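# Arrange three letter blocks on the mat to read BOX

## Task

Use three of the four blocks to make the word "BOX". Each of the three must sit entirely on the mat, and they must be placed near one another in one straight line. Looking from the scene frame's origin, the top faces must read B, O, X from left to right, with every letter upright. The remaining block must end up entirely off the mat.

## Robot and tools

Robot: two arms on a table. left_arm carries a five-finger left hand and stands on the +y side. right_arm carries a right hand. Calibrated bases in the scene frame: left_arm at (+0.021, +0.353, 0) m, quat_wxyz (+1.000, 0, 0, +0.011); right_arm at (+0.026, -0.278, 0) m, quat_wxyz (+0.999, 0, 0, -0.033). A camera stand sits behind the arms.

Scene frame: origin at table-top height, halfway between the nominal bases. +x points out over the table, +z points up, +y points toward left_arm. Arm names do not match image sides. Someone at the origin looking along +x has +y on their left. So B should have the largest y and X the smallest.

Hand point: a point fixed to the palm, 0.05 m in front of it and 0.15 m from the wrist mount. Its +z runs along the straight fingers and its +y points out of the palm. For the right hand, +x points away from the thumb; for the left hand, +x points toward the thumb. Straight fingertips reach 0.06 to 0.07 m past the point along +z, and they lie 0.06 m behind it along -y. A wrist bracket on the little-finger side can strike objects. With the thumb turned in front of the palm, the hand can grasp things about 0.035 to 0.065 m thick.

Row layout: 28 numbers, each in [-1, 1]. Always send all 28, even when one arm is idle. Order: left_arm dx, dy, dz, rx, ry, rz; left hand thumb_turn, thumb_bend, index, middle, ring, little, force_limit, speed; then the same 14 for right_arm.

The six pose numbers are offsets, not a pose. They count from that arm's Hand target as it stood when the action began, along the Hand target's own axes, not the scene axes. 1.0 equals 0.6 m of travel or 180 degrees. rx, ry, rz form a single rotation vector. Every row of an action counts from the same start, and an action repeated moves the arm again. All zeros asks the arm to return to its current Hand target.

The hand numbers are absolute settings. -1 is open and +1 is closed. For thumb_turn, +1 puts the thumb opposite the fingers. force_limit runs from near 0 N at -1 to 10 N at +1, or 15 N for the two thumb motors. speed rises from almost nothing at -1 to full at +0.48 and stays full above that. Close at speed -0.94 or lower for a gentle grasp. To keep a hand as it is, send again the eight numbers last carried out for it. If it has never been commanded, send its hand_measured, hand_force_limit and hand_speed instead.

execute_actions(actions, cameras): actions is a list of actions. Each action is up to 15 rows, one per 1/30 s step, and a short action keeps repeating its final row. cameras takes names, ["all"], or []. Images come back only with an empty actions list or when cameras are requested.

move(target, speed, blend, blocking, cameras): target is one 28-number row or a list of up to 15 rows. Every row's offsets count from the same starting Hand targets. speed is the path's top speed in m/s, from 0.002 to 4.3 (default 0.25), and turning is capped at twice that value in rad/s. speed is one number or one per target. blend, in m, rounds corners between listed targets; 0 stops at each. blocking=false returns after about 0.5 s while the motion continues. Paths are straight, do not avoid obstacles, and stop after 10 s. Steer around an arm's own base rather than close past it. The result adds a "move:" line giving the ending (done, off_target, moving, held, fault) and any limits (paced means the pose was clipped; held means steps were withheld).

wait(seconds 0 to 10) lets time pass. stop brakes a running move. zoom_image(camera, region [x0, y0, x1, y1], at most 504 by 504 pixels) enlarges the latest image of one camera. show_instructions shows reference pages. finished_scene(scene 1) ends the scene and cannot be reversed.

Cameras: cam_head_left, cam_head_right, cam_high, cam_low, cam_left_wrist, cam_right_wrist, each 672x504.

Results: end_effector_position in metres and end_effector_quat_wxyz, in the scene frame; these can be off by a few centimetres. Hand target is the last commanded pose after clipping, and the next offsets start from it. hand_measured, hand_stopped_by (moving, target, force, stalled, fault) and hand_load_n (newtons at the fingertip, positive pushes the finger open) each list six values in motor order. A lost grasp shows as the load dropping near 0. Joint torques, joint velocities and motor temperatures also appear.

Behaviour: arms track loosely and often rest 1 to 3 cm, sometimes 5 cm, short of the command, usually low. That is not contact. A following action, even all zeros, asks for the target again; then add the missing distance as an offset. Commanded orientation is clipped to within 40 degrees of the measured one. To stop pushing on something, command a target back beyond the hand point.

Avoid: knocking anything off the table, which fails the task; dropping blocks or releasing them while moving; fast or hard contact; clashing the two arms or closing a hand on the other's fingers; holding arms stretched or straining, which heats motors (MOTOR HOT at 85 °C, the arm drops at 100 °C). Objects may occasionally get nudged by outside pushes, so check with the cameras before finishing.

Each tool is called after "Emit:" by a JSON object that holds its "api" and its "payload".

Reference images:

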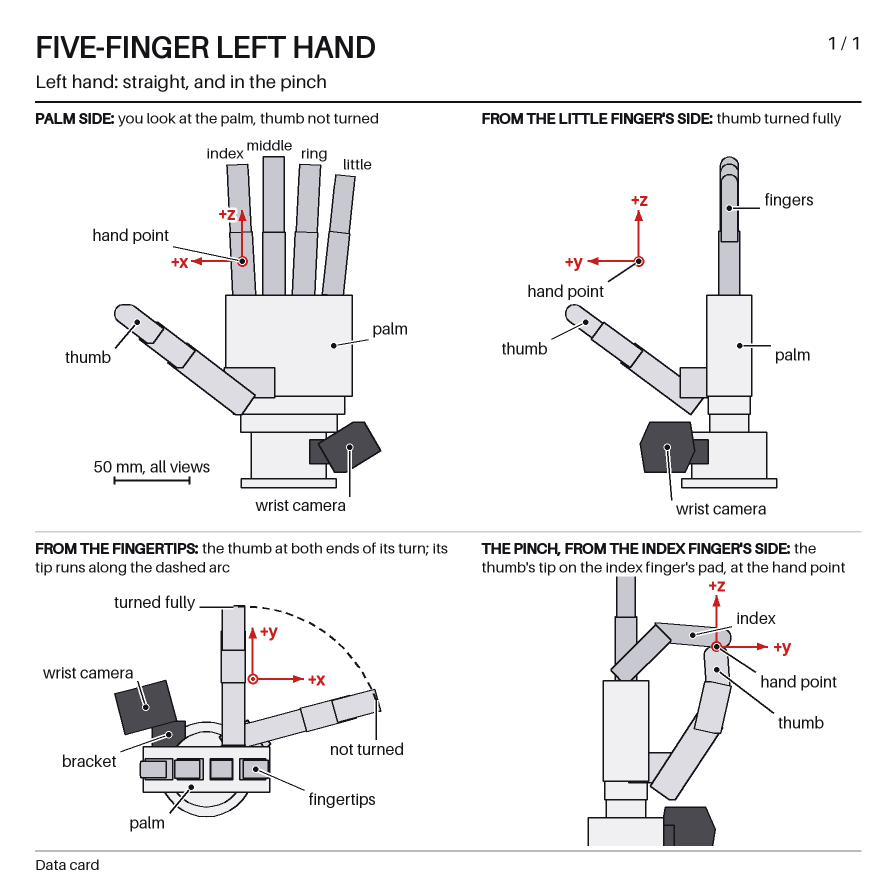

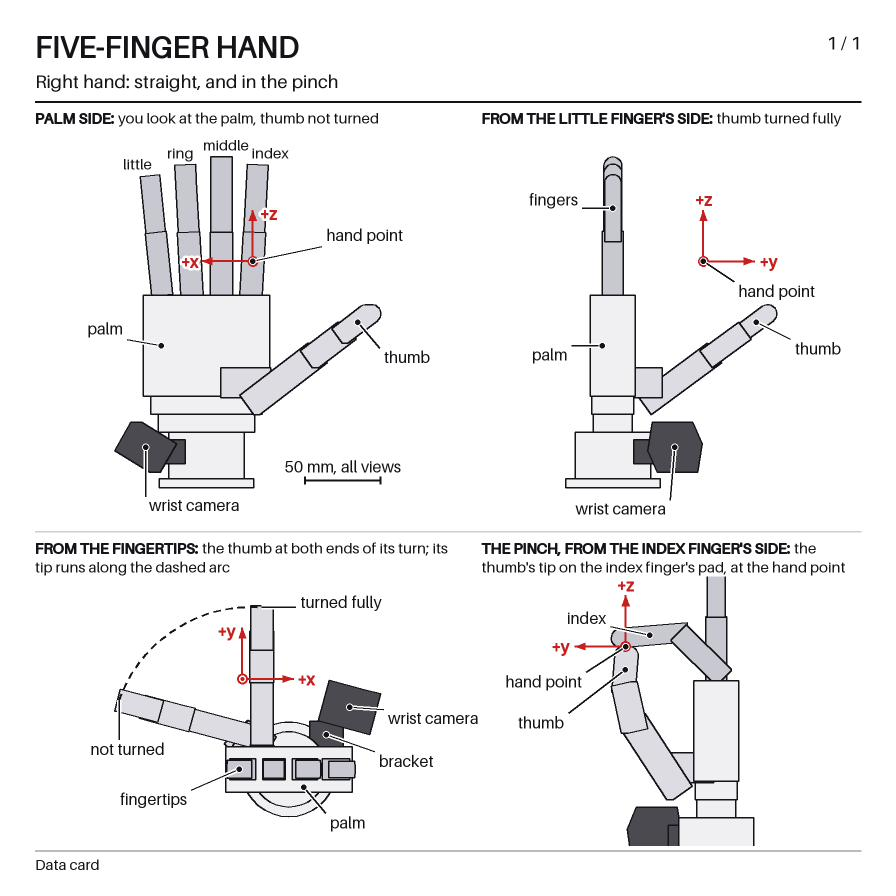

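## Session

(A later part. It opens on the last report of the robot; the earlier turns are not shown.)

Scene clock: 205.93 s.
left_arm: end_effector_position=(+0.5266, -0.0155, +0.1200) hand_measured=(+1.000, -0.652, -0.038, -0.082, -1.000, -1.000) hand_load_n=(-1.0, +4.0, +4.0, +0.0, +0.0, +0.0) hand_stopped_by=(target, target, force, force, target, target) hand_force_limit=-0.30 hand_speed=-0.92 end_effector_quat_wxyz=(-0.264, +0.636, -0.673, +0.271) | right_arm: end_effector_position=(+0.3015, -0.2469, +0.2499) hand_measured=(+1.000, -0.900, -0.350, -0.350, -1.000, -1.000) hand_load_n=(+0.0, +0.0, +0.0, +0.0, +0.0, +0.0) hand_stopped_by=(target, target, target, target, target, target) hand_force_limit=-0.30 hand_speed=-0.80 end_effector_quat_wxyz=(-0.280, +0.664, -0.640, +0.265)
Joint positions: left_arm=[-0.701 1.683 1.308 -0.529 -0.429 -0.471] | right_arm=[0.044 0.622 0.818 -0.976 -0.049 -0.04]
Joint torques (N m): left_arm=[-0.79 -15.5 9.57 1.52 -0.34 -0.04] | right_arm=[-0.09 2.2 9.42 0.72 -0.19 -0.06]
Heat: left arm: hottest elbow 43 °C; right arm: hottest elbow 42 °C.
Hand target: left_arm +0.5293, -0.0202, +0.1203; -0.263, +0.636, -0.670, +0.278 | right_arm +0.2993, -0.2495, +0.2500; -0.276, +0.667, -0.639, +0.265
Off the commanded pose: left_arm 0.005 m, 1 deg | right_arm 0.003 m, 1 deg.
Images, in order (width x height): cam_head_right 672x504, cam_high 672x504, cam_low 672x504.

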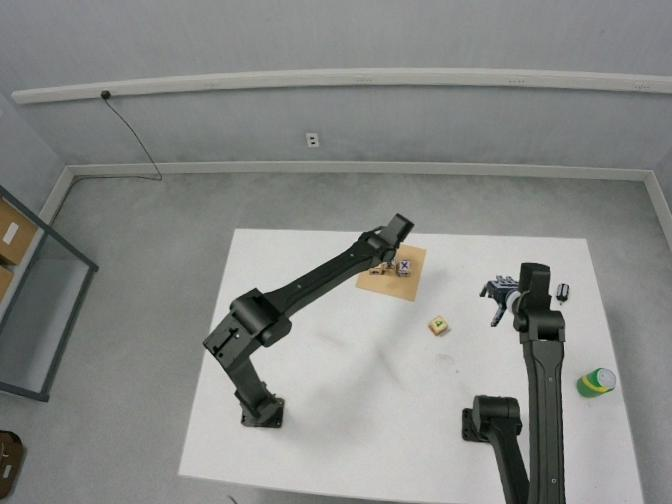

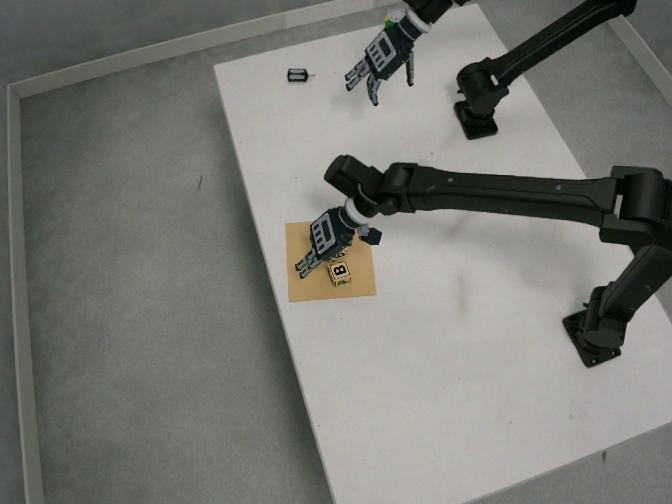

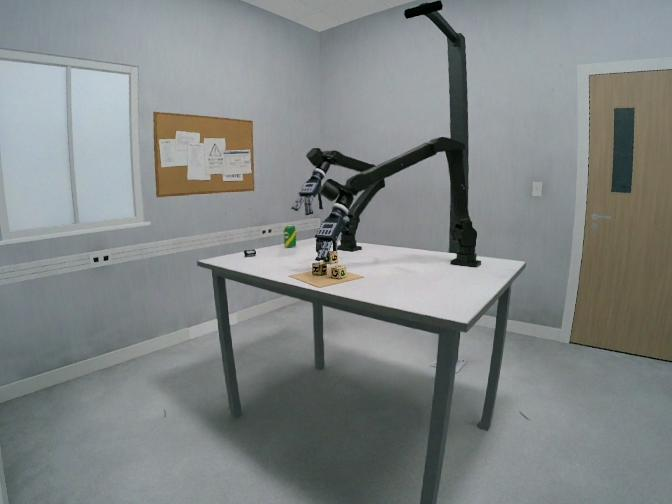

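Emit:
{"api": "wait", "payload": {"seconds": 0, "cameras": ["cam_left_wrist"]}}

Emit:
{"api": "zoom_image", "payload": {"camera": "cam_left_wrist", "region": [30, 0, 260, 190]}}

Emit:
{"api": "zoom_image", "payload": {"camera": "cam_left_wrist", "region": [190, 120, 390, 340]}}

Scene clock: 206.83 s.
left_arm: end_effector_position=(+0.5266, -0.0155, +0.1200) hand_measured=(+1.000, -0.652, -0.038, -0.082, -1.000, -1.000) hand_load_n=(-1.0, +4.0, +4.0, +0.0, +0.0, +0.0) hand_stopped_by=(target, target, force, force, target, target) hand_force_limit=-0.30 hand_speed=-0.92 end_effector_quat_wxyz=(-0.264, +0.636, -0.673, +0.271) | right_arm: end_effector_position=(+0.3015, -0.2469, +0.2499) hand_measured=(+1.000, -0.900, -0.350, -0.350, -1.000, -1.000) hand_load_n=(+0.0, -0.5, +0.0, +0.0, +0.0, +0.0) hand_stopped_by=(target, target, target, target, target, target) hand_force_limit=-0.30 hand_speed=-0.80 end_effector_quat_wxyz=(-0.280, +0.664, -0.640, +0.265)
Joint positions: left_arm=[-0.701 1.683 1.308 -0.529 -0.429 -0.471] | right_arm=[0.044 0.622 0.818 -0.976 -0.049 -0.04]
Joint torques (N m): left_arm=[-0.79 -15.44 9.57 1.52 -0.34 -0.03] | right_arm=[0.21 1.61 9.43 0.61 -0.28 -0.09]
Heat: left arm: hottest elbow 43 °C; right arm: hottest elbow 42 °C.
Hand target: left_arm +0.5293, -0.0202, +0.1203; -0.263, +0.636, -0.670, +0.278 | right_arm +0.2993, -0.2495, +0.2500; -0.276, +0.667, -0.639, +0.265
Off the commanded pose: left_arm 0.005 m, 1 deg | right_arm 0.003 m, 1 deg.
Images, in order (width x height): cam_left_wrist 672x504.

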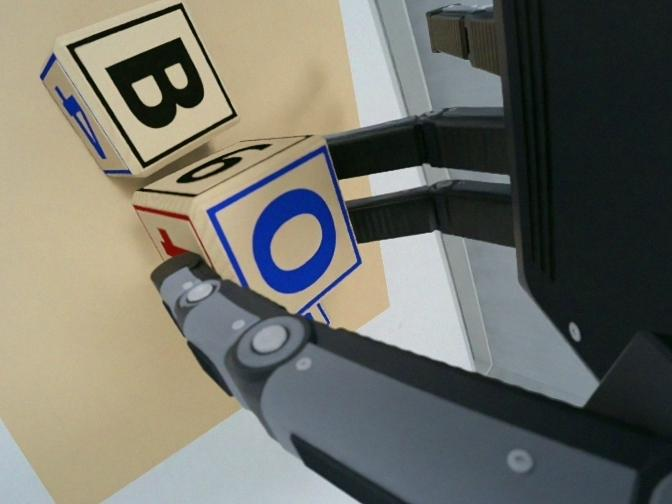

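Scaled by 2.191.

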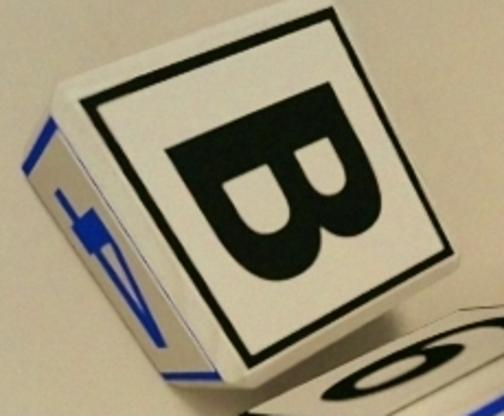

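Scaled by 2.291.

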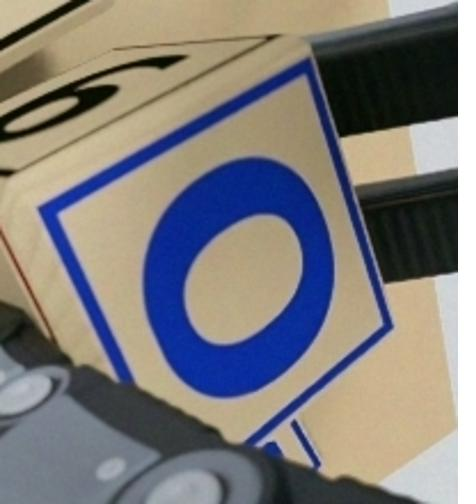

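Emit:
{"api": "move", "payload": {"target": [0.0112, -0.0122, 0.0028, 0, -0.0157, -0.0157, 1, -0.65, 0.5, 0.5, -1, -1, -0.3, -0.92, 0, 0, 0, 0, 0, 0, 1, -0.9, -0.35, -0.35, -1, -1, -0.3, -0.8], "speed": 0.06, "cameras": ["cam_left_wrist"]}}

Emit:
{"api": "zoom_image", "payload": {"camera": "cam_left_wrist", "region": [30, 0, 260, 190]}}

Emit:
{"api": "zoom_image", "payload": {"camera": "cam_left_wrist", "region": [190, 120, 390, 340]}}

Scene clock: 210.07 s.
left_arm: end_effector_position=(+0.5246, -0.0114, +0.1095) hand_measured=(+1.000, -0.652, -0.038, -0.082, -1.000, -1.000) hand_load_n=(+0.0, +4.0, +3.0, +1.0, +0.0, +0.0) hand_stopped_by=(target, target, force, force, target, target) hand_force_limit=-0.30 hand_speed=-0.92 end_effector_quat_wxyz=(-0.273, +0.660, -0.652, +0.255) | right_arm: end_effector_position=(+0.3015, -0.2469, +0.2499) hand_measured=(+1.000, -0.900, -0.350, -0.350, -1.000, -1.000) hand_load_n=(+0.0, +0.0, +0.0, +0.0, +0.0, -0.5) hand_stopped_by=(target, target, target, target, target, target) hand_force_limit=-0.30 hand_speed=-0.80 end_effector_quat_wxyz=(-0.280, +0.664, -0.640, +0.265)
Joint positions: left_arm=[-0.71 1.698 1.308 -0.558 -0.479 -0.543] | right_arm=[0.044 0.622 0.818 -0.976 -0.049 -0.04]
Joint torques (N m): left_arm=[-1.2 -14.68 13.65 0.43 -0.5 -0.06] | right_arm=[-0.03 2.14 9.54 0.42 -0.23 -0.08]
Heat: left arm: hottest elbow 43 °C; right arm: hottest elbow 42 °C.
Hand target: left_arm +0.5353, -0.0272, +0.1244; -0.273, +0.659, -0.647, +0.269 | right_arm +0.2993, -0.2495, +0.2500; -0.276, +0.667, -0.639, +0.265
Off the commanded pose: left_arm 0.024 m, 2 deg | right_arm 0.003 m, 1 deg.
move: off_target (left_arm)
Images, in order (width x height): cam_left_wrist 672x504.

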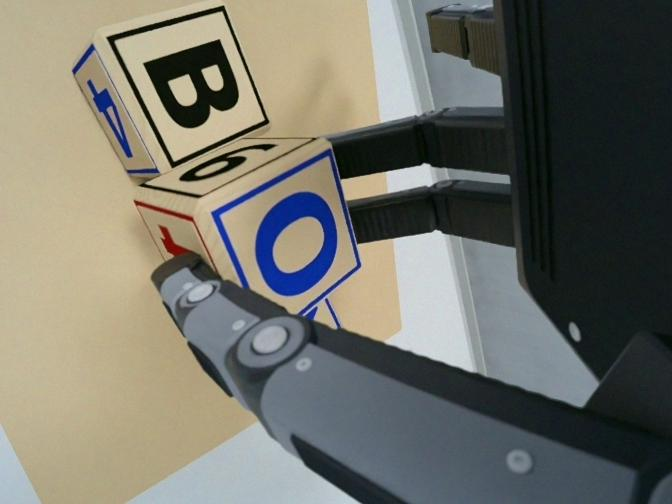

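Scaled by 2.191.

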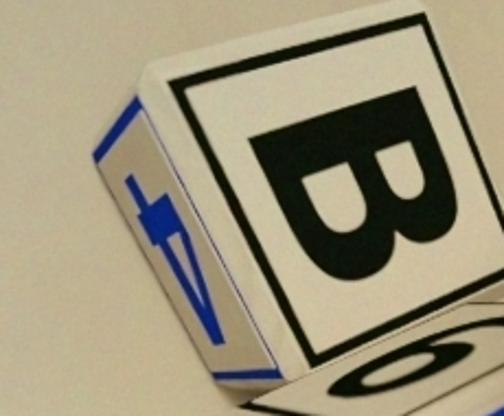

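Scaled by 2.291.

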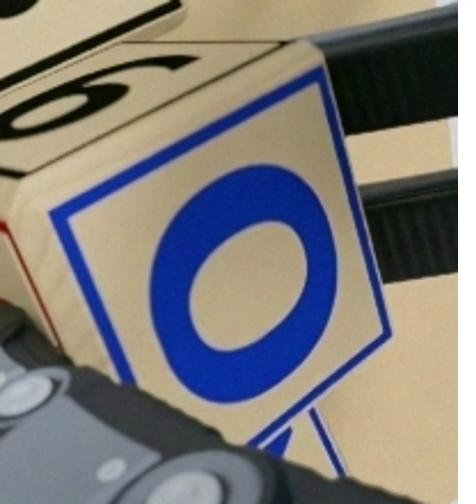

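Emit:
{"api": "move", "payload": {"target": [0, -0.0354, -0.0354, 0, 0, 0, 1, -0.65, 0.5, 0.5, -1, -1, -0.3, -0.92, 0, 0, 0, 0, 0, 0, 1, -0.9, -0.35, -0.35, -1, -1, -0.3, -0.8], "speed": 0.08, "cameras": ["cam_left_wrist"]}}

Emit:
{"api": "zoom_image", "payload": {"camera": "cam_left_wrist", "region": [60, 0, 290, 190]}}

Emit:
{"api": "zoom_image", "payload": {"camera": "cam_left_wrist", "region": [190, 120, 390, 340]}}

Scene clock: 211.40 s.
left_arm: end_effector_position=(+0.5229, -0.0100, +0.1206) hand_measured=(+1.000, -0.652, -0.038, -0.082, -1.000, -1.000) hand_load_n=(-0.5, +4.0, +3.0, +1.5, +0.0, +0.0) hand_stopped_by=(target, target, force, force, target, target) hand_force_limit=-0.30 hand_speed=-0.92 end_effector_quat_wxyz=(-0.271, +0.660, -0.658, +0.239) | right_arm: end_effector_position=(+0.3015, -0.2469, +0.2499) hand_measured=(+1.000, -0.900, -0.350, -0.350, -1.000, -1.000) hand_load_n=(+0.5, +0.0, +0.0, +0.0, +0.0, +0.0) hand_stopped_by=(target, target, target, target, target, target) hand_force_limit=-0.30 hand_speed=-0.80 end_effector_quat_wxyz=(-0.280, +0.664, -0.640, +0.265)
Joint positions: left_arm=[-0.71 1.698 1.351 -0.635 -0.479 -0.544] | right_arm=[0.044 0.622 0.818 -0.976 -0.049 -0.04]
Joint torques (N m): left_arm=[-1.32 -17.26 14.23 0.44 -0.49 -0.05] | right_arm=[-0.44 2.37 9.55 0.83 -0.22 -0.14]
Heat: left arm: hottest elbow 43 °C; right arm: hottest elbow 42 °C.
Hand target: left_arm +0.5353, -0.0271, +0.1544; -0.273, +0.659, -0.647, +0.269 | right_arm +0.2993, -0.2495, +0.2500; -0.276, +0.667, -0.639, +0.265
Off the commanded pose: left_arm 0.040 m, 4 deg | right_arm 0.003 m, 1 deg.
move: off_target (left_arm)
Images, in order (width x height): cam_left_wrist 672x504.

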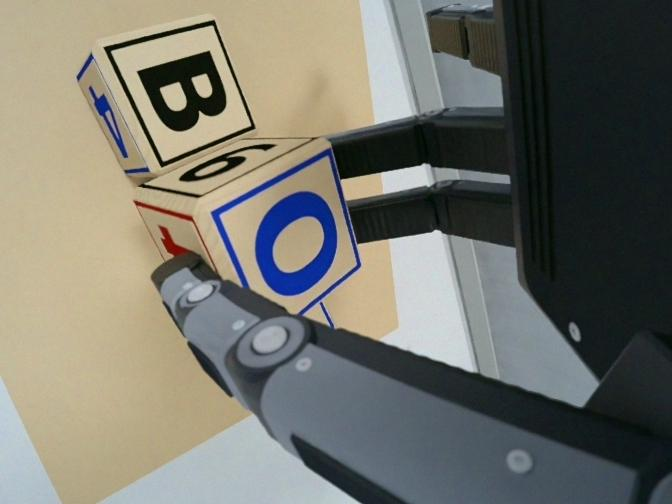

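Scaled by 2.191.

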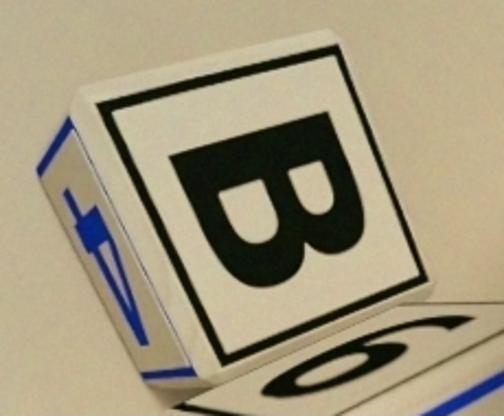

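Scaled by 2.291.

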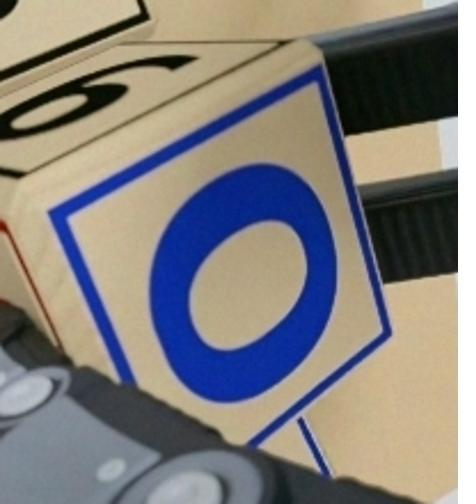

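Emit:
{"api": "move", "payload": {"target": [[0, -0.0354, -0.0354, 0, 0, 0, 1, -0.65, 0.5, 0.5, -1, -1, -0.3, -0.92, 0, 0, 0, 0, 0, 0, 1, -0.9, -0.35, -0.35, -1, -1, -0.3, -0.8],[-0.0057, 0.04, 0.0364, 0, 0, 0, 1, -0.65, 0.5, 0.5, -1, -1, -0.3, -0.92, 0, 0, 0, 0, 0, 0, 1, -0.9, -0.35, -0.35, -1, -1, -0.3, -0.8]], "speed": 0.08, "cameras": ["cam_left_wrist"]}}

Emit:
{"api": "zoom_image", "payload": {"camera": "cam_left_wrist", "region": [60, 0, 290, 190]}}

Emit:
{"api": "zoom_image", "payload": {"camera": "cam_left_wrist", "region": [190, 120, 390, 340]}}

Scene clock: 216.00 s.
left_arm: end_effector_position=(+0.5325, -0.0179, +0.1233) hand_measured=(+1.000, -0.652, -0.038, -0.082, -1.000, -1.000) hand_load_n=(-0.5, +4.0, +3.0, +1.0, +0.0, +0.0) hand_stopped_by=(target, target, force, force, target, target) hand_force_limit=-0.30 hand_speed=-0.92 end_effector_quat_wxyz=(-0.273, +0.660, -0.649, +0.263) | right_arm: end_effector_position=(+0.3015, -0.2469, +0.2499) hand_measured=(+1.000, -0.900, -0.350, -0.350, -1.000, -1.000) hand_load_n=(+0.0, -0.5, +0.0, +0.0, +0.0, +0.0) hand_stopped_by=(target, target, target, target, target, target) hand_force_limit=-0.30 hand_speed=-0.80 end_effector_quat_wxyz=(-0.280, +0.664, -0.640, +0.265)
Joint positions: left_arm=[-0.71 1.702 1.345 -0.576 -0.479 -0.544] | right_arm=[0.044 0.622 0.818 -0.976 -0.049 -0.04]
Joint torques (N m): left_arm=[-1.03 -15.74 9.57 1.48 -0.42 -0.03] | right_arm=[-0.44 1.79 9.42 0.69 -0.23 -0.05]
Motor temperatures (°C): left_arm=[31 37 42 32 27 28] | right_arm=[31 32 42 29 27 28]
Heat: left arm: hottest elbow 42 °C; right arm: hottest elbow 42 °C.
Hand target: left_arm +0.5338, -0.0238, +0.1221; -0.273, +0.659, -0.647, +0.269 | right_arm +0.2993, -0.2495, +0.2500; -0.276, +0.667, -0.639, +0.265
Off the commanded pose: left_arm 0.006 m, 1 deg | right_arm 0.003 m, 1 deg.
move: done
Images, in order (width x height): cam_left_wrist 672x504.

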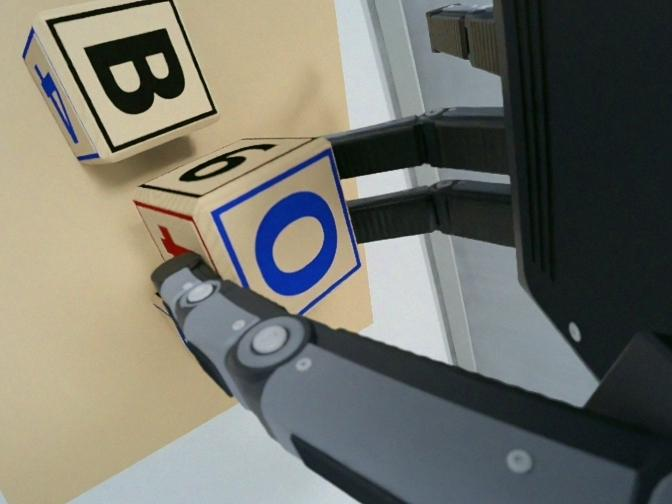

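Scaled by 2.191.

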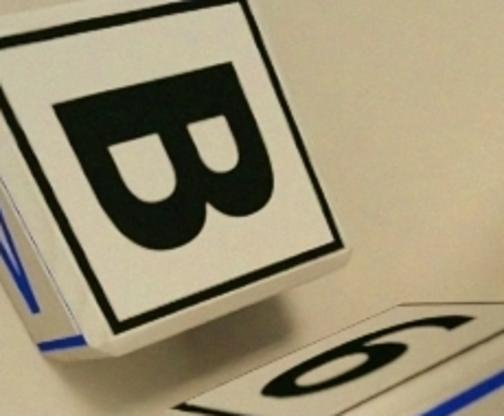

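Scaled by 2.291.

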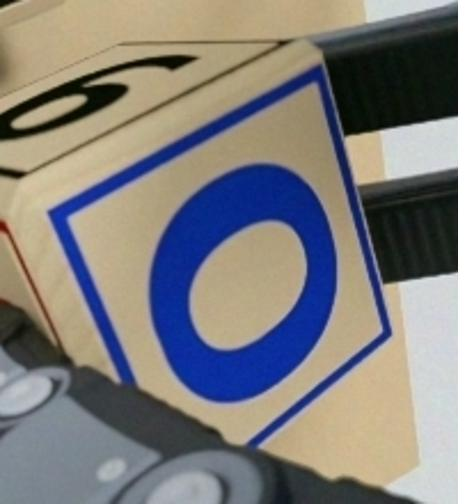

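Emit:
{"api": "zoom_image", "payload": {"camera": "cam_left_wrist", "region": [0, 0, 230, 190]}}

Scaled by 2.191.

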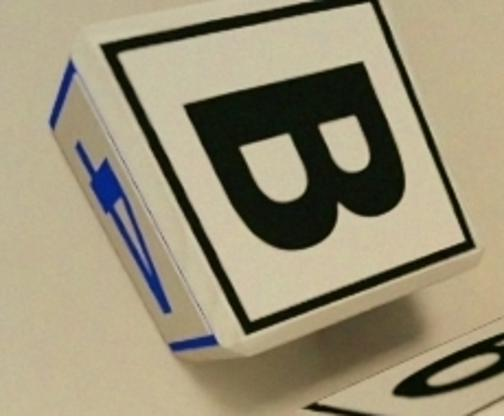

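Emit:
{"api": "move", "payload": {"target": [-0.002, 0.0424, 0.0365, 0, 0, 0, 1, -0.65, 0.5, 0.5, -1, -1, -0.3, -0.92, 0, 0, 0, 0, 0, 0, 1, -0.9, -0.35, -0.35, -1, -1, -0.3, -0.8], "speed": 0.06, "cameras": ["cam_left_wrist"]}}

Emit:
{"api": "zoom_image", "payload": {"camera": "cam_left_wrist", "region": [0, 0, 230, 190]}}

Emit:
{"api": "zoom_image", "payload": {"camera": "cam_left_wrist", "region": [190, 120, 390, 340]}}

Scene clock: 217.87 s.
left_arm: end_effector_position=(+0.5307, -0.0164, +0.0912) hand_measured=(+1.000, -0.652, -0.038, -0.082, -1.000, -1.000) hand_load_n=(-0.5, +4.0, +3.0, +1.0, +0.0, +0.0) hand_stopped_by=(target, target, force, force, target, target) hand_force_limit=-0.30 hand_speed=-0.92 end_effector_quat_wxyz=(-0.273, +0.660, -0.649, +0.263) | right_arm: end_effector_position=(+0.3015, -0.2469, +0.2499) hand_measured=(+1.000, -0.900, -0.350, -0.350, -1.000, -1.000) hand_load_n=(+0.0, +0.0, +0.0, +0.0, +0.0, +0.0) hand_stopped_by=(target, target, target, target, target, target) hand_force_limit=-0.30 hand_speed=-0.80 end_effector_quat_wxyz=(-0.280, +0.664, -0.640, +0.265)
Joint positions: left_arm=[-0.71 1.728 1.289 -0.491 -0.479 -0.544] | right_arm=[0.044 0.622 0.818 -0.976 -0.049 -0.04]
Joint torques (N m): left_arm=[-1.2 -15.5 9.07 1.47 -0.45 -0.04] | right_arm=[0.32 2.55 9.78 0.75 -0.21 -0.1]
Heat: left arm: hottest elbow 42 °C; right arm: hottest elbow 42 °C.
Hand target: left_arm +0.5311, -0.0226, +0.0884; -0.273, +0.659, -0.647, +0.269 | right_arm +0.2993, -0.2495, +0.2500; -0.276, +0.667, -0.639, +0.265
Off the commanded pose: left_arm 0.007 m, 1 deg | right_arm 0.003 m, 1 deg.
move: done
Images, in order (width x height): cam_left_wrist 672x504.

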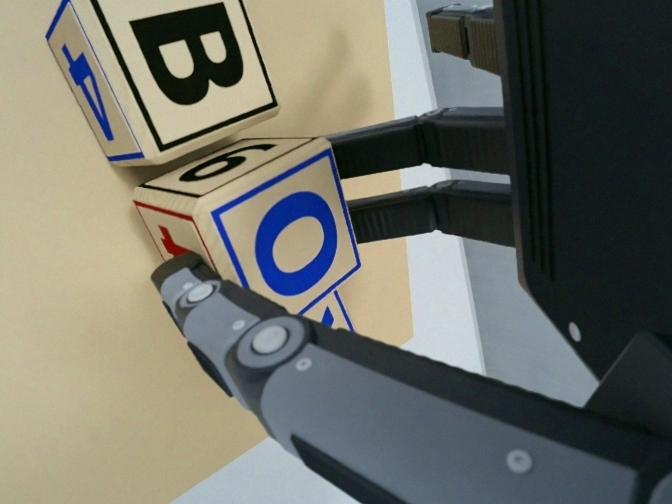

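Scaled by 2.191.

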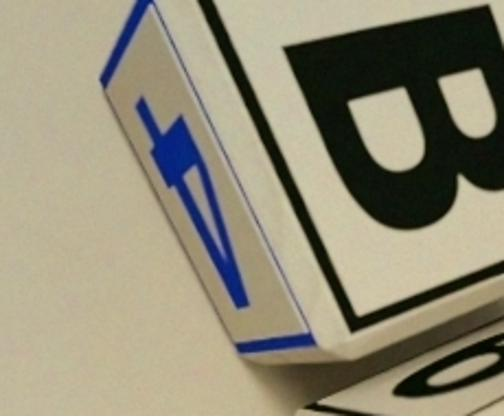

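Scaled by 2.291.

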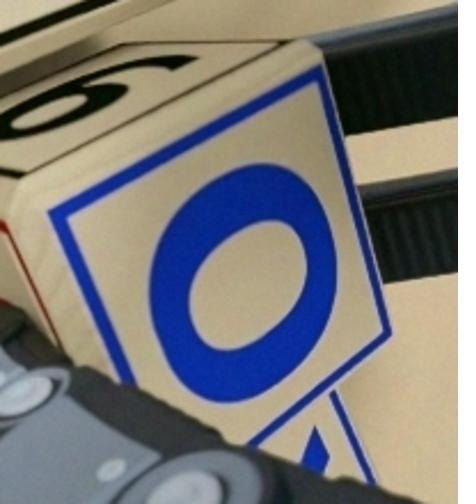

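Emit:
{"api": "move", "payload": {"target": [0, 0.0180, 0.0195, 0, 0, 0, 1, -0.65, 0.5, 0.5, -1, -1, -0.3, -0.92, 0, 0, 0, 0, 0, 0, 1, -0.9, -0.35, -0.35, -1, -1, -0.3, -0.8], "speed": 0.05, "cameras": ["cam_left_wrist"]}}

Scene clock: 219.03 s.
left_arm: end_effector_position=(+0.5314, -0.0170, +0.0760) hand_measured=(+1.000, -0.652, -0.038, -0.082, -1.000, -1.000) hand_load_n=(+0.0, +4.0, +3.0, +1.5, +0.0, +0.0) hand_stopped_by=(target, target, force, force, target, target) hand_force_limit=-0.30 hand_speed=-0.92 end_effector_quat_wxyz=(-0.273, +0.660, -0.648, +0.264) | right_arm: end_effector_position=(+0.3015, -0.2469, +0.2499) hand_measured=(+1.000, -0.900, -0.350, -0.350, -1.000, -1.000) hand_load_n=(+0.0, +0.0, +0.0, +0.0, +0.0, +0.0) hand_stopped_by=(target, target, target, target, target, target) hand_force_limit=-0.30 hand_speed=-0.80 end_effector_quat_wxyz=(-0.280, +0.664, -0.640, +0.265)
Joint positions: left_arm=[-0.71 1.747 1.27 -0.452 -0.479 -0.544] | right_arm=[0.044 0.622 0.818 -0.976 -0.049 -0.04]
Joint torques (N m): left_arm=[-1.14 -15.56 8.9 1.48 -0.44 -0.03] | right_arm=[-0.21 2.32 9.52 0.58 -0.2 -0.1]
Heat: left arm: hottest elbow 42 °C; right arm: hottest elbow 42 °C.
Hand target: left_arm +0.5317, -0.0226, +0.0724; -0.273, +0.659, -0.647, +0.268 | right_arm +0.2993, -0.2495, +0.2500; -0.276, +0.667, -0.639, +0.265
Off the commanded pose: left_arm 0.007 m, 1 deg | right_arm 0.003 m, 1 deg.
move: done
Images, in order (width x height): cam_left_wrist 672x504.

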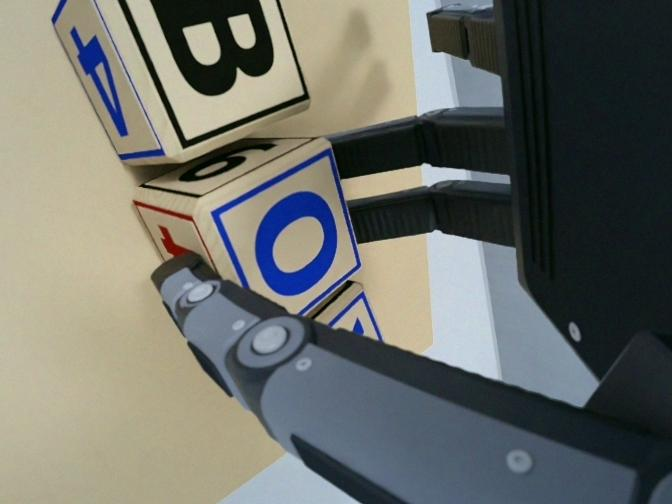

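Emit:
{"api": "move", "payload": {"target": [0, 0.0071, 0.0071, 0, 0, 0, 1, -0.65, 0.5, 0.5, -1, -1, -0.3, -0.92, 0, 0, 0, 0, 0, 0, 1, -0.9, -0.35, -0.35, -1, -1, -0.3, -0.8], "speed": 0.05}}

Scene clock: 220.17 s.
left_arm: end_effector_position=(+0.5322, -0.0175, +0.0727) hand_measured=(+1.000, -0.652, -0.038, -0.082, -1.000, -1.000) hand_load_n=(-0.5, +4.0, +2.5, +1.0, +0.0, +0.0) hand_stopped_by=(target, target, force, force, target, target) hand_force_limit=-0.30 hand_speed=-0.92 end_effector_quat_wxyz=(-0.274, +0.660, -0.647, +0.266) | right_arm: end_effector_position=(+0.3015, -0.2469, +0.2499) hand_measured=(+1.000, -0.900, -0.350, -0.350, -1.000, -1.000) hand_load_n=(+0.0, +0.0, +0.0, -0.5, +0.0, +0.0) hand_stopped_by=(target, target, target, target, target, target) hand_force_limit=-0.30 hand_speed=-0.80 end_effector_quat_wxyz=(-0.280, +0.664, -0.640, +0.265)
Joint positions: left_arm=[-0.71 1.752 1.265 -0.437 -0.479 -0.544] | right_arm=[0.044 0.622 0.818 -0.976 -0.049 -0.04]
Joint torques (N m): left_arm=[-1.08 -15.33 8.65 1.44 -0.42 -0.03] | right_arm=[-0.62 1.79 9.32 0.75 -0.16 -0.05]
Heat: left arm: hottest elbow 42 °C; right arm: hottest elbow 42 °C.
Hand target: left_arm +0.5318, -0.0226, +0.0665; -0.273, +0.659, -0.647, +0.269 | right_arm +0.2993, -0.2495, +0.2500; -0.276, +0.667, -0.639, +0.265
Off the commanded pose: left_arm 0.008 m, 0 deg | right_arm 0.003 m, 1 deg.
move: done

Emit:
{"api": "move", "payload": {"target": [0, 0.0059, 0.0059, 0, 0, 0, 1, -0.65, 0.5, 0.5, -1, -1, -0.3, -0.92, 0, 0, 0, 0, 0, 0, 1, -0.9, -0.35, -0.35, -1, -1, -0.3, -0.8], "speed": 0.05, "cameras": ["cam_left_wrist"]}}

Emit:
{"api": "zoom_image", "payload": {"camera": "cam_left_wrist", "region": [120, 80, 400, 360]}}

Scene clock: 221.13 s.
left_arm: end_effector_position=(+0.5336, -0.0187, +0.0723) hand_measured=(+1.000, -0.652, -0.038, -0.082, -1.000, -1.000) hand_load_n=(-0.5, +4.0, +2.5, +1.0, +0.0, +0.0) hand_stopped_by=(target, target, force, force, target, target) hand_force_limit=-0.30 hand_speed=-0.92 end_effector_quat_wxyz=(-0.274, +0.660, -0.646, +0.270) | right_arm: end_effector_position=(+0.3015, -0.2469, +0.2499) hand_measured=(+1.000, -0.900, -0.350, -0.350, -1.000, -1.000) hand_load_n=(+0.0, +0.0, +0.0, +0.0, +0.0, +0.0) hand_stopped_by=(target, target, target, target, target, target) hand_force_limit=-0.30 hand_speed=-0.80 end_effector_quat_wxyz=(-0.280, +0.664, -0.640, +0.265)
Joint positions: left_arm=[-0.71 1.753 1.262 -0.425 -0.479 -0.544] | right_arm=[0.044 0.622 0.818 -0.976 -0.049 -0.04]
Joint torques (N m): left_arm=[-1.08 -14.86 8.38 1.52 -0.42 -0.02] | right_arm=[-0.44 2.84 9.24 0.58 -0.26 -0.12]
Heat: left arm: hottest elbow 42 °C; right arm: hottest elbow 42 °C.
Hand target: left_arm +0.5318, -0.0227, +0.0615; -0.273, +0.659, -0.647, +0.269 | right_arm +0.2993, -0.2495, +0.2500; -0.276, +0.667, -0.639, +0.265
Off the commanded pose: left_arm 0.012 m, 0 deg | right_arm 0.003 m, 1 deg.
move: off_target (left_arm)
Images, in order (width x height): cam_left_wrist 672x504.

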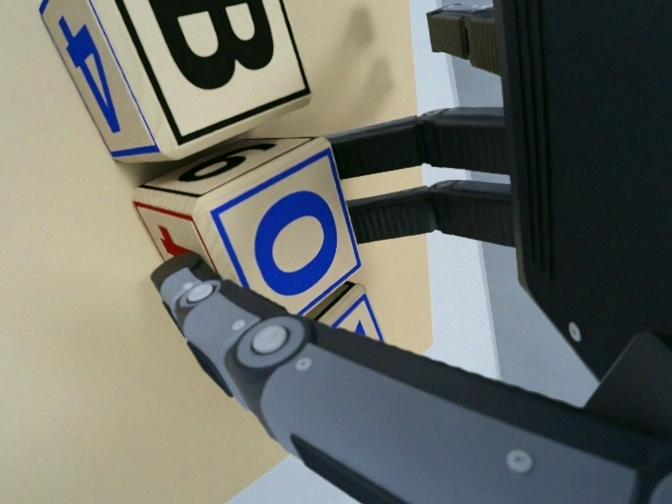

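Scaled by 1.800.

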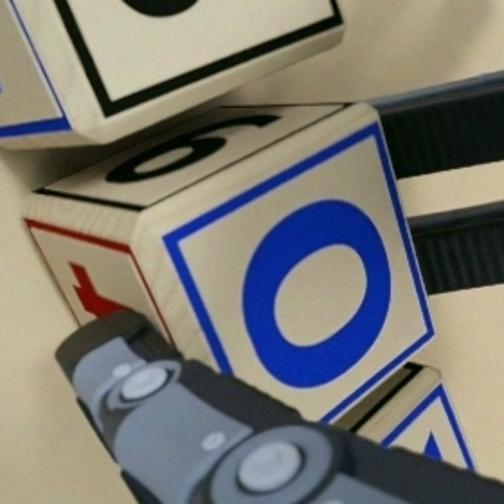

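Emit:
{"api": "execute_actions", "payload": {"actions": [[[0,-0.0118,-0.0118,0,0,0,1,-0.65,0.5,0.5,-1,-1,-0.3,-0.92,0,0,0,0,0,0,1,-0.9,-0.35,-0.35,-1,-1,-0.3,-0.8]],[[0,0,0,0,0,0,1,-0.9,0.5,0.5,-1,-1,-0.3,-0.8,0,0,0,0,0,0,1,-0.9,-0.35,-0.35,-1,-1,-0.3,-0.8]],[[0,0,0,0,0,0,1,-0.9,0.5,0.5,-1,-1,-0.3,-0.8,0,0,0,0,0,0,1,-0.9,-0.35,-0.35,-1,-1,-0.3,-0.8]]], "cameras": ["cam_left_wrist"]}}

Scene clock: 223.27 s.
left_arm: end_effector_position=(+0.5337, -0.0187, +0.0724) hand_measured=(+1.000, -0.900, -0.038, -0.082, -1.000, -1.000) hand_load_n=(+0.0, +0.0, +0.0, +0.0, +0.0, +0.0) hand_stopped_by=(target, target, force, force, target, target) hand_force_limit=-0.30 hand_speed=-0.80 end_effector_quat_wxyz=(-0.274, +0.660, -0.646, +0.270) | right_arm: end_effector_position=(+0.3015, -0.2469, +0.2499) hand_measured=(+1.000, -0.900, -0.350, -0.350, -1.000, -1.000) hand_load_n=(+0.5, +0.0, +0.0, +0.0, +0.0, +0.0) hand_stopped_by=(target, target, target, target, target, target) hand_force_limit=-0.30 hand_speed=-0.80 end_effector_quat_wxyz=(-0.280, +0.664, -0.640, +0.265)
Joint positions: left_arm=[-0.71 1.753 1.262 -0.425 -0.479 -0.544] | right_arm=[0.044 0.622 0.818 -0.976 -0.049 -0.04]
Joint torques (N m): left_arm=[-0.97 -15.91 9.43 0.54 -0.41 -0.03] | right_arm=[0.5 2.49 9.57 0.66 -0.24 -0.09]
Heat: left arm: hottest elbow 42 °C; right arm: hottest elbow 42 °C.
Hand target: left_arm +0.5319, -0.0227, +0.0716; -0.273, +0.659, -0.647, +0.269 | right_arm +0.2993, -0.2495, +0.2500; -0.276, +0.667, -0.639, +0.265
Off the commanded pose: left_arm 0.004 m, 0 deg | right_arm 0.003 m, 1 deg.
Images, in order (width x height): cam_left_wrist 672x504.

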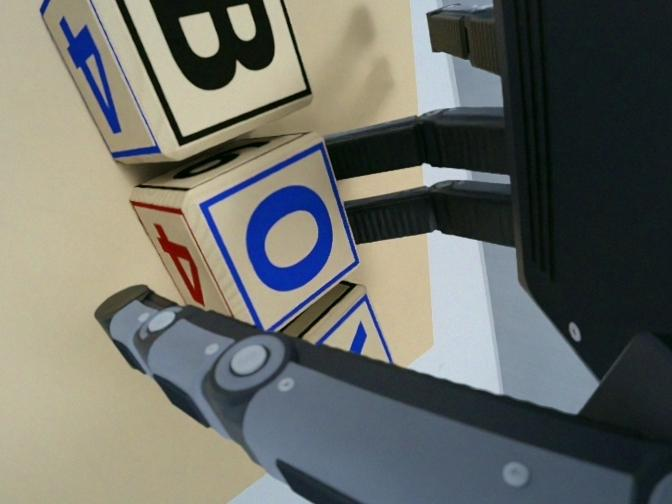

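Emit:
{"api": "execute_actions", "payload": {"actions": [[[0,0,0,0,0,0,1,-0.9,-0.35,-0.35,-1,-1,-0.3,-0.8,0,0,0,0,0,0,1,-0.9,-0.35,-0.35,-1,-1,-0.3,-0.8]],[[0,0,0,0,0,0,1,-0.9,-0.35,-0.35,-1,-1,-0.3,-0.8,0,0,0,0,0,0,1,-0.9,-0.35,-0.35,-1,-1,-0.3,-0.8]]], "cameras": ["cam_left_wrist"]}}

Emit:
{"api": "zoom_image", "payload": {"camera": "cam_left_wrist", "region": [100, 60, 420, 380]}}

Scene clock: 224.67 s.
left_arm: end_effector_position=(+0.5337, -0.0187, +0.0724) hand_measured=(+1.000, -0.900, -0.350, -0.350, -1.000, -1.000) hand_load_n=(+0.0, +0.0, +0.0, +0.0, +0.0, +0.0) hand_stopped_by=(target, target, target, target, target, target) hand_force_limit=-0.30 hand_speed=-0.80 end_effector_quat_wxyz=(-0.274, +0.660, -0.646, +0.270) | right_arm: end_effector_position=(+0.3015, -0.2469, +0.2499) hand_measured=(+1.000, -0.900, -0.350, -0.350, -1.000, -1.000) hand_load_n=(+0.0, +0.0, +0.0, +0.0, +0.0, +0.0) hand_stopped_by=(target, target, target, target, target, target) hand_force_limit=-0.30 hand_speed=-0.80 end_effector_quat_wxyz=(-0.280, +0.664, -0.640, +0.265)
Joint positions: left_arm=[-0.71 1.753 1.262 -0.425 -0.479 -0.544] | right_arm=[0.044 0.622 0.818 -0.976 -0.049 -0.04]
Joint torques (N m): left_arm=[-1.08 -16.03 9.46 0.54 -0.41 -0.03] | right_arm=[-0.26 0.85 9.76 0.5 -0.25 -0.07]
Heat: left arm: hottest elbow 41 °C; right arm: hottest elbow 42 °C.
Hand target: left_arm +0.5319, -0.0227, +0.0716; -0.273, +0.659, -0.647, +0.269 | right_arm +0.2993, -0.2495, +0.2500; -0.276, +0.667, -0.639, +0.265
Off the commanded pose: left_arm 0.004 m, 0 deg | right_arm 0.003 m, 1 deg.
Images, in order (width x height): cam_left_wrist 672x504.

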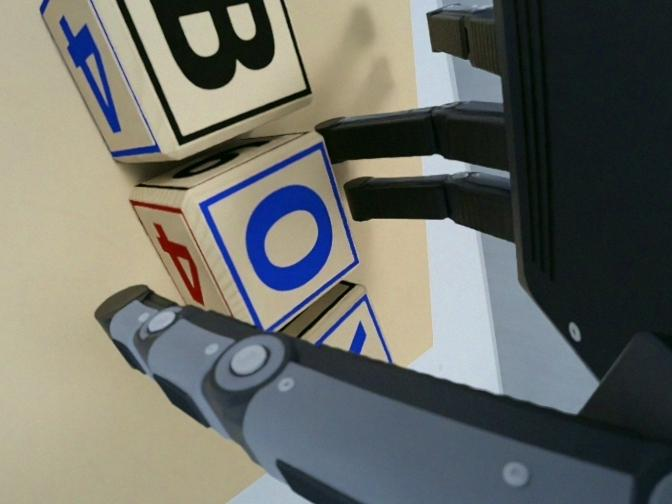

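Scaled by 1.575.

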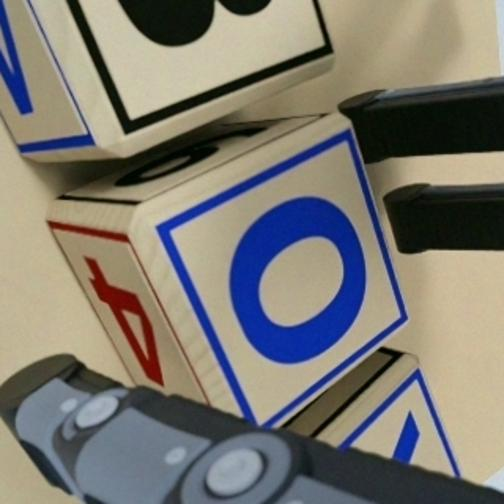

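Emit:
{"api": "move", "payload": {"target": [[0.0089, -0.1649, -0.118, 0, 0, 0, 1, -0.9, -0.35, -0.35, -1, -1, -0.3, -0.8, 0, 0, 0, 0, 0, 0, 1, -0.9, -0.35, -0.35, -1, -1, -0.3, -0.8],[-0.1877, -0.0312, -0.1536, 0, 0, 0, 1, -0.9, -0.35, -0.35, -1, -1, -0.3, -0.8, 0, 0, 0, 0, 0, 0, 1, -0.9, -0.35, -0.35, -1, -1, -0.3, -0.8]], "speed": [0.1, 0.15], "blend": [0.02, 0], "cameras": ["cam_left_wrist", "cam_head_left", "cam_head_right"]}}

Emit:
{"api": "zoom_image", "payload": {"camera": "cam_head_right", "region": [330, 230, 450, 320]}}

Emit:
{"api": "zoom_image", "payload": {"camera": "cam_head_left", "region": [320, 220, 440, 310]}}

Scene clock: 228.83 s.
left_arm: end_effector_position=(+0.4740, +0.0860, +0.1444) hand_measured=(+1.000, -0.900, -0.350, -0.350, -1.000, -1.000) hand_load_n=(+0.0, +0.0, +0.0, +0.0, +0.0, +0.0) hand_stopped_by=(target, target, target, target, target, target) hand_force_limit=-0.30 hand_speed=-0.80 end_effector_quat_wxyz=(-0.269, +0.660, -0.651, +0.261) | right_arm: end_effector_position=(+0.3015, -0.2469, +0.2499) hand_measured=(+1.000, -0.900, -0.350, -0.350, -1.000, -1.000) hand_load_n=(+0.0, +0.0, +0.0, +0.0, +0.0, +0.0) hand_stopped_by=(target, target, target, target, target, target) hand_force_limit=-0.30 hand_speed=-0.80 end_effector_quat_wxyz=(-0.280, +0.664, -0.640, +0.265)
Joint positions: left_arm=[-0.607 1.409 1.059 -0.55 -0.408 -0.455] | right_arm=[0.044 0.622 0.818 -0.976 -0.049 -0.04]
Joint torques (N m): left_arm=[0.21 -12.57 9.2 1.54 -0.24 0.08] | right_arm=[0.15 2.2 9.52 0.75 -0.19 -0.08]
Heat: left arm: hottest elbow 41 °C; right arm: hottest elbow 42 °C.
Hand target: left_arm +0.4778, +0.0890, +0.1500; -0.273, +0.659, -0.647, +0.269 | right_arm +0.2993, -0.2495, +0.2500; -0.276, +0.667, -0.639, +0.265
Off the commanded pose: left_arm 0.007 m, 1 deg | right_arm 0.003 m, 1 deg.
move: done
Images, in order (width x height): cam_head_left 672x504, cam_head_right 672x504, cam_left_wrist 672x504.

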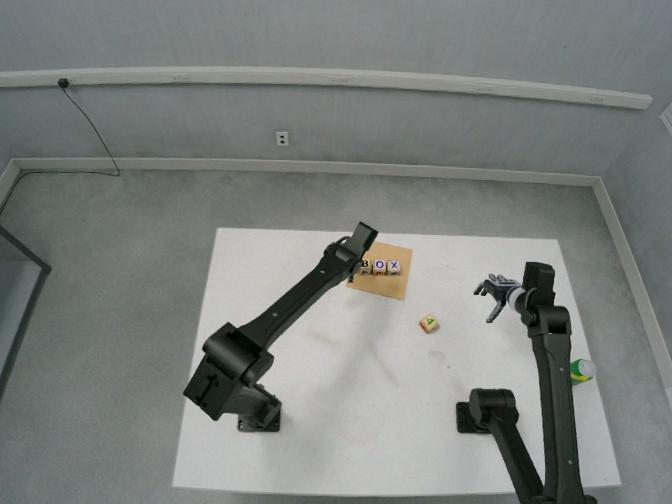

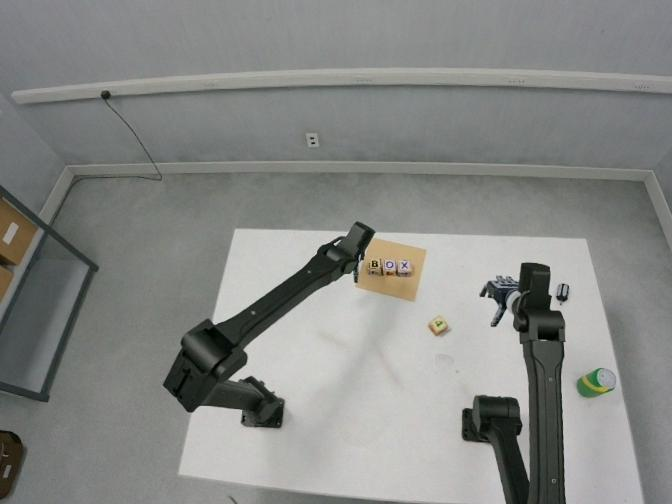

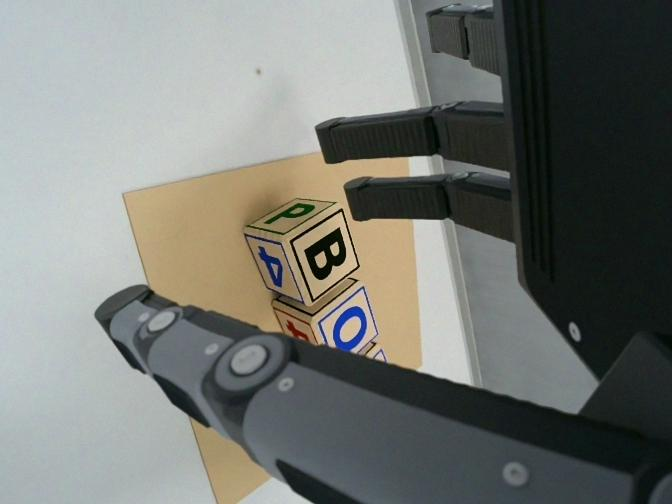

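Scaled by 4.200.

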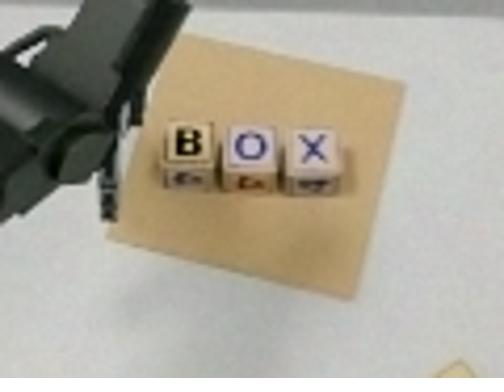

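Scaled by 4.200.

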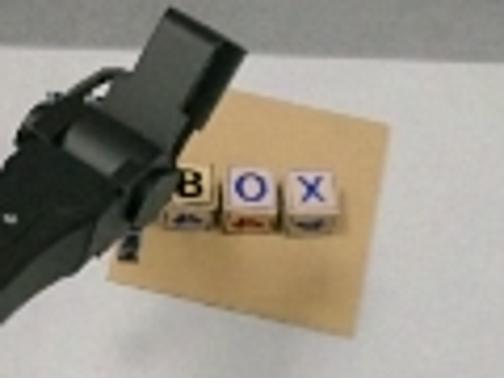

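Emit:
{"api": "move", "payload": {"target": [0, 0.0893, 0.0969, 0, 0, 0, 1, -0.9, -0.35, -0.35, -1, -1, -0.3, -0.8, 0, 0, 0, 0, 0, 0, 1, -0.9, -0.35, -0.35, -1, -1, -0.3, -0.8], "speed": 0.1, "cameras": ["cam_left_wrist"]}}

Scene clock: 230.90 s.
left_arm: end_effector_position=(+0.4761, +0.0853, +0.0737) hand_measured=(+1.000, -0.900, -0.350, -0.350, -1.000, -1.000) hand_load_n=(+0.0, +0.0, +0.0, +0.0, +0.0, +0.0) hand_stopped_by=(target, target, target, target, target, target) hand_force_limit=-0.30 hand_speed=-0.80 end_effector_quat_wxyz=(-0.270, +0.659, -0.649, +0.268) | right_arm: end_effector_position=(+0.3015, -0.2469, +0.2499) hand_measured=(+1.000, -0.900, -0.350, -0.350, -1.000, -1.000) hand_load_n=(+0.0, +0.0, +0.0, +0.0, +0.0, +0.0) hand_stopped_by=(target, target, target, target, target, target) hand_force_limit=-0.30 hand_speed=-0.80 end_effector_quat_wxyz=(-0.280, +0.664, -0.640, +0.265)
Joint positions: left_arm=[-0.605 1.495 0.937 -0.325 -0.406 -0.452] | right_arm=[0.044 0.622 0.818 -0.976 -0.049 -0.04]
Joint torques (N m): left_arm=[0.38 -11.16 8.51 1.55 -0.23 0.09] | right_arm=[0.62 2.14 9.26 0.94 -0.15 -0.03]
Heat: left arm: hottest elbow 41 °C; right arm: hottest elbow 42 °C.
Hand target: left_arm +0.4810, +0.0890, +0.0707; -0.273, +0.659, -0.647, +0.269 | right_arm +0.2993, -0.2495, +0.2500; -0.276, +0.667, -0.639, +0.265
Off the commanded pose: left_arm 0.007 m, 0 deg | right_arm 0.003 m, 1 deg.
move: done
Images, in order (width x height): cam_left_wrist 672x504.

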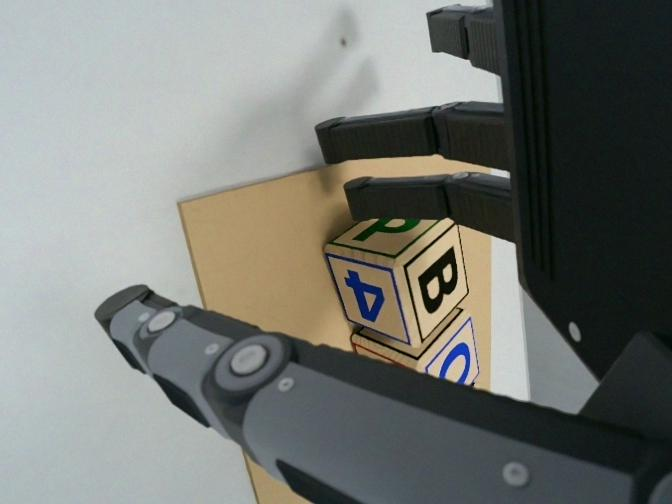

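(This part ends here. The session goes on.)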